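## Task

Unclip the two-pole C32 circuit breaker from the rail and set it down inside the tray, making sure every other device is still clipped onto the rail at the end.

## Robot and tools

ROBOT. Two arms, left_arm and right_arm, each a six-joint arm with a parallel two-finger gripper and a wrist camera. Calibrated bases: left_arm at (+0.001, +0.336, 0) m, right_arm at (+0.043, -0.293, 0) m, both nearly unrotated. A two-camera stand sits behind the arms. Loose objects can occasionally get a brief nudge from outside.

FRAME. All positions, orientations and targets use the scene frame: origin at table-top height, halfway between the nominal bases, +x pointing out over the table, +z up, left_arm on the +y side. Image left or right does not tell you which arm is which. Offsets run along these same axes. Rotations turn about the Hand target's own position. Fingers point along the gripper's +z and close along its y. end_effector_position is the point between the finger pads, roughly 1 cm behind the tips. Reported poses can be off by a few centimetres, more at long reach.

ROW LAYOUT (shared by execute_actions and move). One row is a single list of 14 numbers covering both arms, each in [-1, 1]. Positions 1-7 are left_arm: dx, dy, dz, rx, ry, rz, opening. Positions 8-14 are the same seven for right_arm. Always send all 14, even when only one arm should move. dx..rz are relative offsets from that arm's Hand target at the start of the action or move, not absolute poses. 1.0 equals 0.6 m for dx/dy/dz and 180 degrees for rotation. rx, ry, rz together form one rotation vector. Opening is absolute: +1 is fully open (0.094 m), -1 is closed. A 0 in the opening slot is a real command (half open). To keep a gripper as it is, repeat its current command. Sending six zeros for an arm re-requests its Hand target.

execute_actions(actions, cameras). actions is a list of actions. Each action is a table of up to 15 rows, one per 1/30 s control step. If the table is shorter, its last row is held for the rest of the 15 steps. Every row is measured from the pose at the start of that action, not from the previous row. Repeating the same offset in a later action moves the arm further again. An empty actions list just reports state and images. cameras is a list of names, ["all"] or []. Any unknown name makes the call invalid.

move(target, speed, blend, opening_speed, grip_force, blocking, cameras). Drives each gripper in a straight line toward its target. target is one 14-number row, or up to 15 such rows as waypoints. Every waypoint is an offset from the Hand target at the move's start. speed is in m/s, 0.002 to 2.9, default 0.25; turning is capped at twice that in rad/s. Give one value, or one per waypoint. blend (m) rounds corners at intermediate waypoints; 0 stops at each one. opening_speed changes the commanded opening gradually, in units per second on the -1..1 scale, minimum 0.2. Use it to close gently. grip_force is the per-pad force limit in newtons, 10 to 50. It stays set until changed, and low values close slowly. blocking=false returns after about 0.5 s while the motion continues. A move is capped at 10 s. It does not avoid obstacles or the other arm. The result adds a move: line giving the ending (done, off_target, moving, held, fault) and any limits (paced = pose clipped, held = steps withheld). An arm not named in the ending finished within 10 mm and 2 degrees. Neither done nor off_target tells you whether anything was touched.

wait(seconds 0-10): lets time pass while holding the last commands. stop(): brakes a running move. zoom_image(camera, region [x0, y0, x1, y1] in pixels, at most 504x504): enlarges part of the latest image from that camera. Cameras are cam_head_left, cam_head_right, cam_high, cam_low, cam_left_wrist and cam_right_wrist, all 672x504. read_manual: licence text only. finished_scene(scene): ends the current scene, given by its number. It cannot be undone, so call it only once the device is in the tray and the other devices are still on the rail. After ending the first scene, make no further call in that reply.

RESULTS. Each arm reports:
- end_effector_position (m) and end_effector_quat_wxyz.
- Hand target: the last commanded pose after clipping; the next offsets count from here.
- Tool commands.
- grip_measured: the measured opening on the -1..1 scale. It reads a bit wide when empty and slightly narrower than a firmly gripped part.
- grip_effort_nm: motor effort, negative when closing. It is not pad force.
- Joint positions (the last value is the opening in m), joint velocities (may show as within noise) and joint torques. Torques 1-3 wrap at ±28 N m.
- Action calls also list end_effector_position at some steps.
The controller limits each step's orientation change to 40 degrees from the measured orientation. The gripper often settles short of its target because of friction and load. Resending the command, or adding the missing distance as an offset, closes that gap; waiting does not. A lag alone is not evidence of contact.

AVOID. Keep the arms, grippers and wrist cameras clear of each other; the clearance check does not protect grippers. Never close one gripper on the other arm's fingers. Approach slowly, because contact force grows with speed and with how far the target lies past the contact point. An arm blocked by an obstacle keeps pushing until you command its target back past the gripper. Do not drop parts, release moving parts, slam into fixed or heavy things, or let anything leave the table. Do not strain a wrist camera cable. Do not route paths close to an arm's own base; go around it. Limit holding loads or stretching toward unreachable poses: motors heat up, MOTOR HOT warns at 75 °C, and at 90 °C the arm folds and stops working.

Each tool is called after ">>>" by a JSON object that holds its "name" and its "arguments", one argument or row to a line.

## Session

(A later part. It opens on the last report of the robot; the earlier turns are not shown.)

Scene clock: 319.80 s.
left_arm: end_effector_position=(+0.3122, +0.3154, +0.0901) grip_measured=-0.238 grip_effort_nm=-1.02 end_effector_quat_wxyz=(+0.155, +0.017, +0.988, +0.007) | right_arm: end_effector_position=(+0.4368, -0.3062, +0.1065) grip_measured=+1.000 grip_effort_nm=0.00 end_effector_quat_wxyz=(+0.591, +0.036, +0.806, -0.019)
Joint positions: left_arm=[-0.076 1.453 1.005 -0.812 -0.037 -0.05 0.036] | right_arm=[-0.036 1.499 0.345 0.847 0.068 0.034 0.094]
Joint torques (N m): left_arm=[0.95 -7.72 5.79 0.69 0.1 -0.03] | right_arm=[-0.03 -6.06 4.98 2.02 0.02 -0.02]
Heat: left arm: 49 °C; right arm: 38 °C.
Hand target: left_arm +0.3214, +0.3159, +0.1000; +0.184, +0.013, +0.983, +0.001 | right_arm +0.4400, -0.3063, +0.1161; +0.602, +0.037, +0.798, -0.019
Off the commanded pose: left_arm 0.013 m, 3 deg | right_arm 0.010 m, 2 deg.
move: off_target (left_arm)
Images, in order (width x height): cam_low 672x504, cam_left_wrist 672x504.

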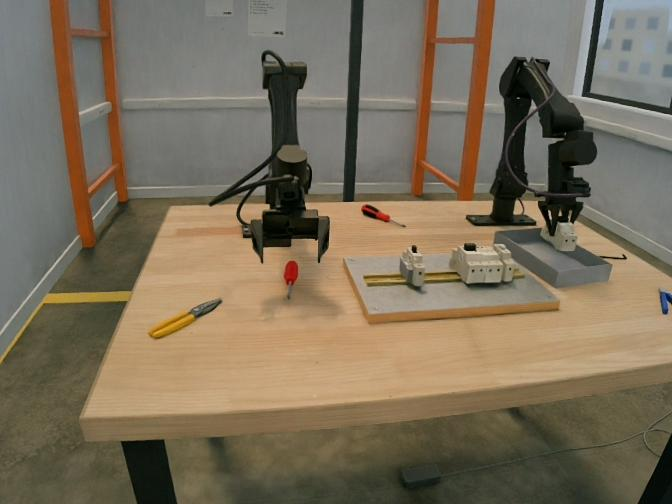

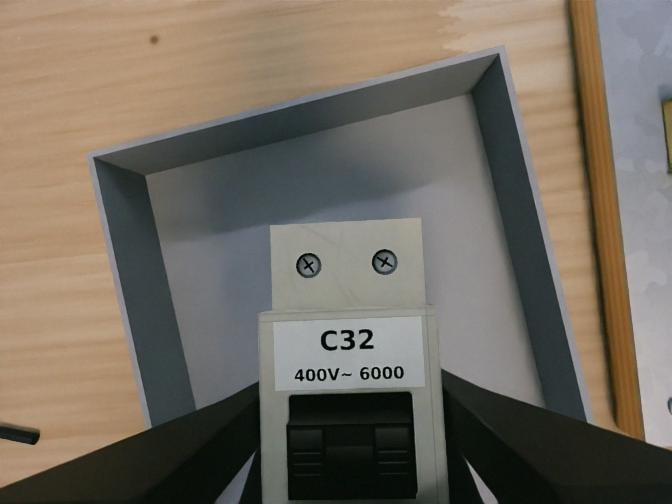

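>>> {"name": "move", "arguments": {
  "target": [
    [0,0,-0.08,0,0.01,0,-0.5,0,0,0,0,0,0,1]
  ],
  "speed": 0.06,
  "cameras": ["cam_low","cam_left_wrist"]
}}

>>> {"name": "zoom_image", "arguments": {
  "camera": "cam_low",
  "region": [460, 170, 640, 300]
}}

Scene clock: 328.17 s.
left_arm: end_effector_position=(+0.3131, +0.3159, +0.0518) grip_measured=-0.238 grip_effort_nm=-1.03 end_effector_quat_wxyz=(+0.156, +0.016, +0.988, +0.006) | right_arm: end_effector_position=(+0.4368, -0.3062, +0.1065) grip_measured=+1.000 grip_effort_nm=0.00 end_effector_quat_wxyz=(+0.591, +0.036, +0.806, -0.019)
Joint positions: left_arm=[-0.072 1.5 0.888 -0.647 -0.034 -0.05 0.036] | right_arm=[-0.036 1.499 0.345 0.847 0.068 0.034 0.094]
Joint torques (N m): left_arm=[0.62 -5.14 5.98 0.67 0.14 0] | right_arm=[-0.03 -6.06 4.97 2.01 0.02 -0.03]
Heat: left arm: 47 °C; right arm: 38 °C.
Hand target: left_arm +0.3215, +0.3159, +0.0521; +0.169, +0.013, +0.986, +0.000 | right_arm +0.4400, -0.3063, +0.1161; +0.602, +0.037, +0.798, -0.019
Off the commanded pose: left_arm 0.008 m, 2 deg | right_arm 0.010 m, 2 deg.
move: done
Images, in order (width x height): cam_low 672x504, cam_left_wrist 672x504.

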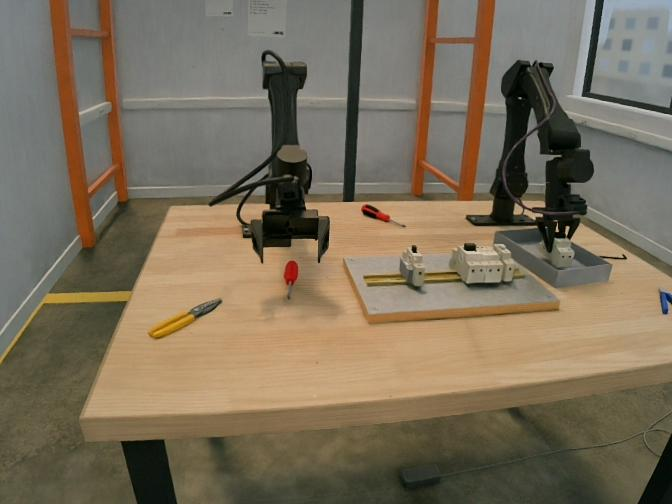

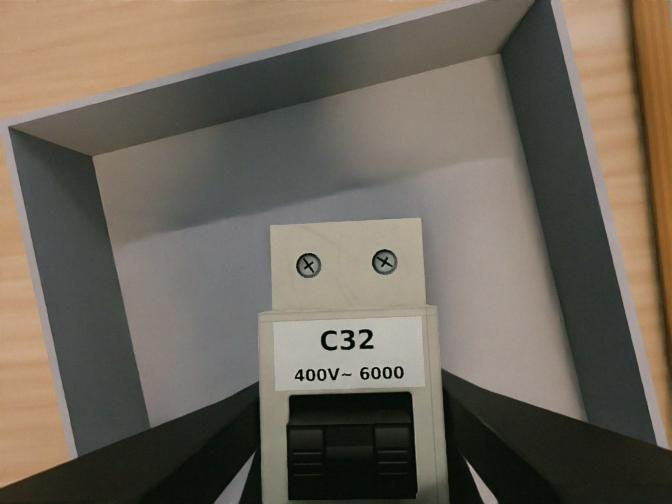

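Scaled by 2.800 from the camera's 672x504 image, which has a finer 960x720 frame.

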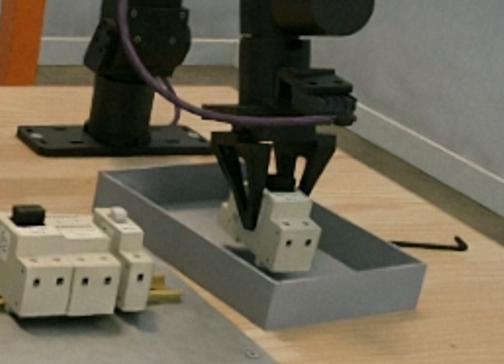

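>>> {"name": "move", "arguments": {
  "target": [
    [0,0,-0.035,0,0,0,-0.5,0,0,0,0,0,0,1],
    [0,0,-0.035,0,0,0,0.1,0,0,0,0,0,0,1],
    [0,0,0.2,0,0,0,0.1,0,0,0,0,0,0,1]
  ],
  "speed": [0.05,0.05,0.15],
  "opening_speed": 0.5,
  "cameras": ["cam_low","cam_left_wrist"]
}}

Scene clock: 340.97 s.
left_arm: end_effector_position=(+0.3215, +0.3148, +0.1581) grip_measured=+0.097 grip_effort_nm=0.16 end_effector_quat_wxyz=(+0.153, +0.016, +0.988, +0.005) | right_arm: end_effector_position=(+0.4368, -0.3062, +0.1065) grip_measured=+1.000 grip_effort_nm=0.00 end_effector_quat_wxyz=(+0.591, +0.036, +0.806, -0.019)
Joint positions: left_arm=[-0.072 1.474 1.295 -1.086 -0.031 -0.05 0.052] | right_arm=[-0.036 1.499 0.345 0.847 0.068 0.034 0.094]
Joint torques (N m): left_arm=[0.64 -8.24 7.57 0.26 0.1 -0.05] | right_arm=[-0.05 -6.09 4.94 2.02 0.02 -0.02]
Heat: left arm: 45 °C; right arm: 38 °C.
Hand target: left_arm +0.3215, +0.3159, +0.1721; +0.169, +0.013, +0.986, +0.000 | right_arm +0.4400, -0.3063, +0.1161; +0.602, +0.037, +0.798, -0.019
Off the commanded pose: left_arm 0.014 m, 2 deg | right_arm 0.010 m, 2 deg.
move: off_target (left_arm)
Images, in order (width x height): cam_low 672x504, cam_left_wrist 672x504.

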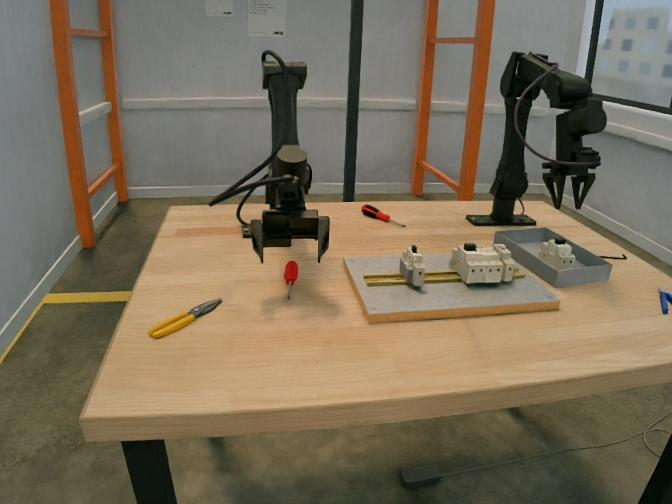

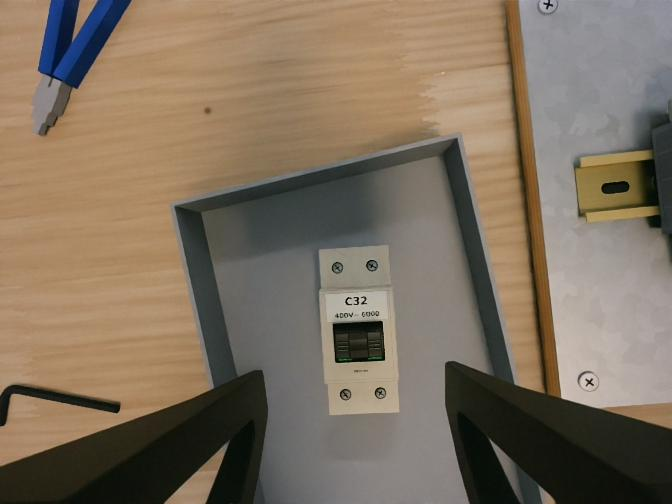

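Good.

>>> {"name": "finished_scene", "arguments": {
  "scene": 2
}}

The scene is finished: the task was done.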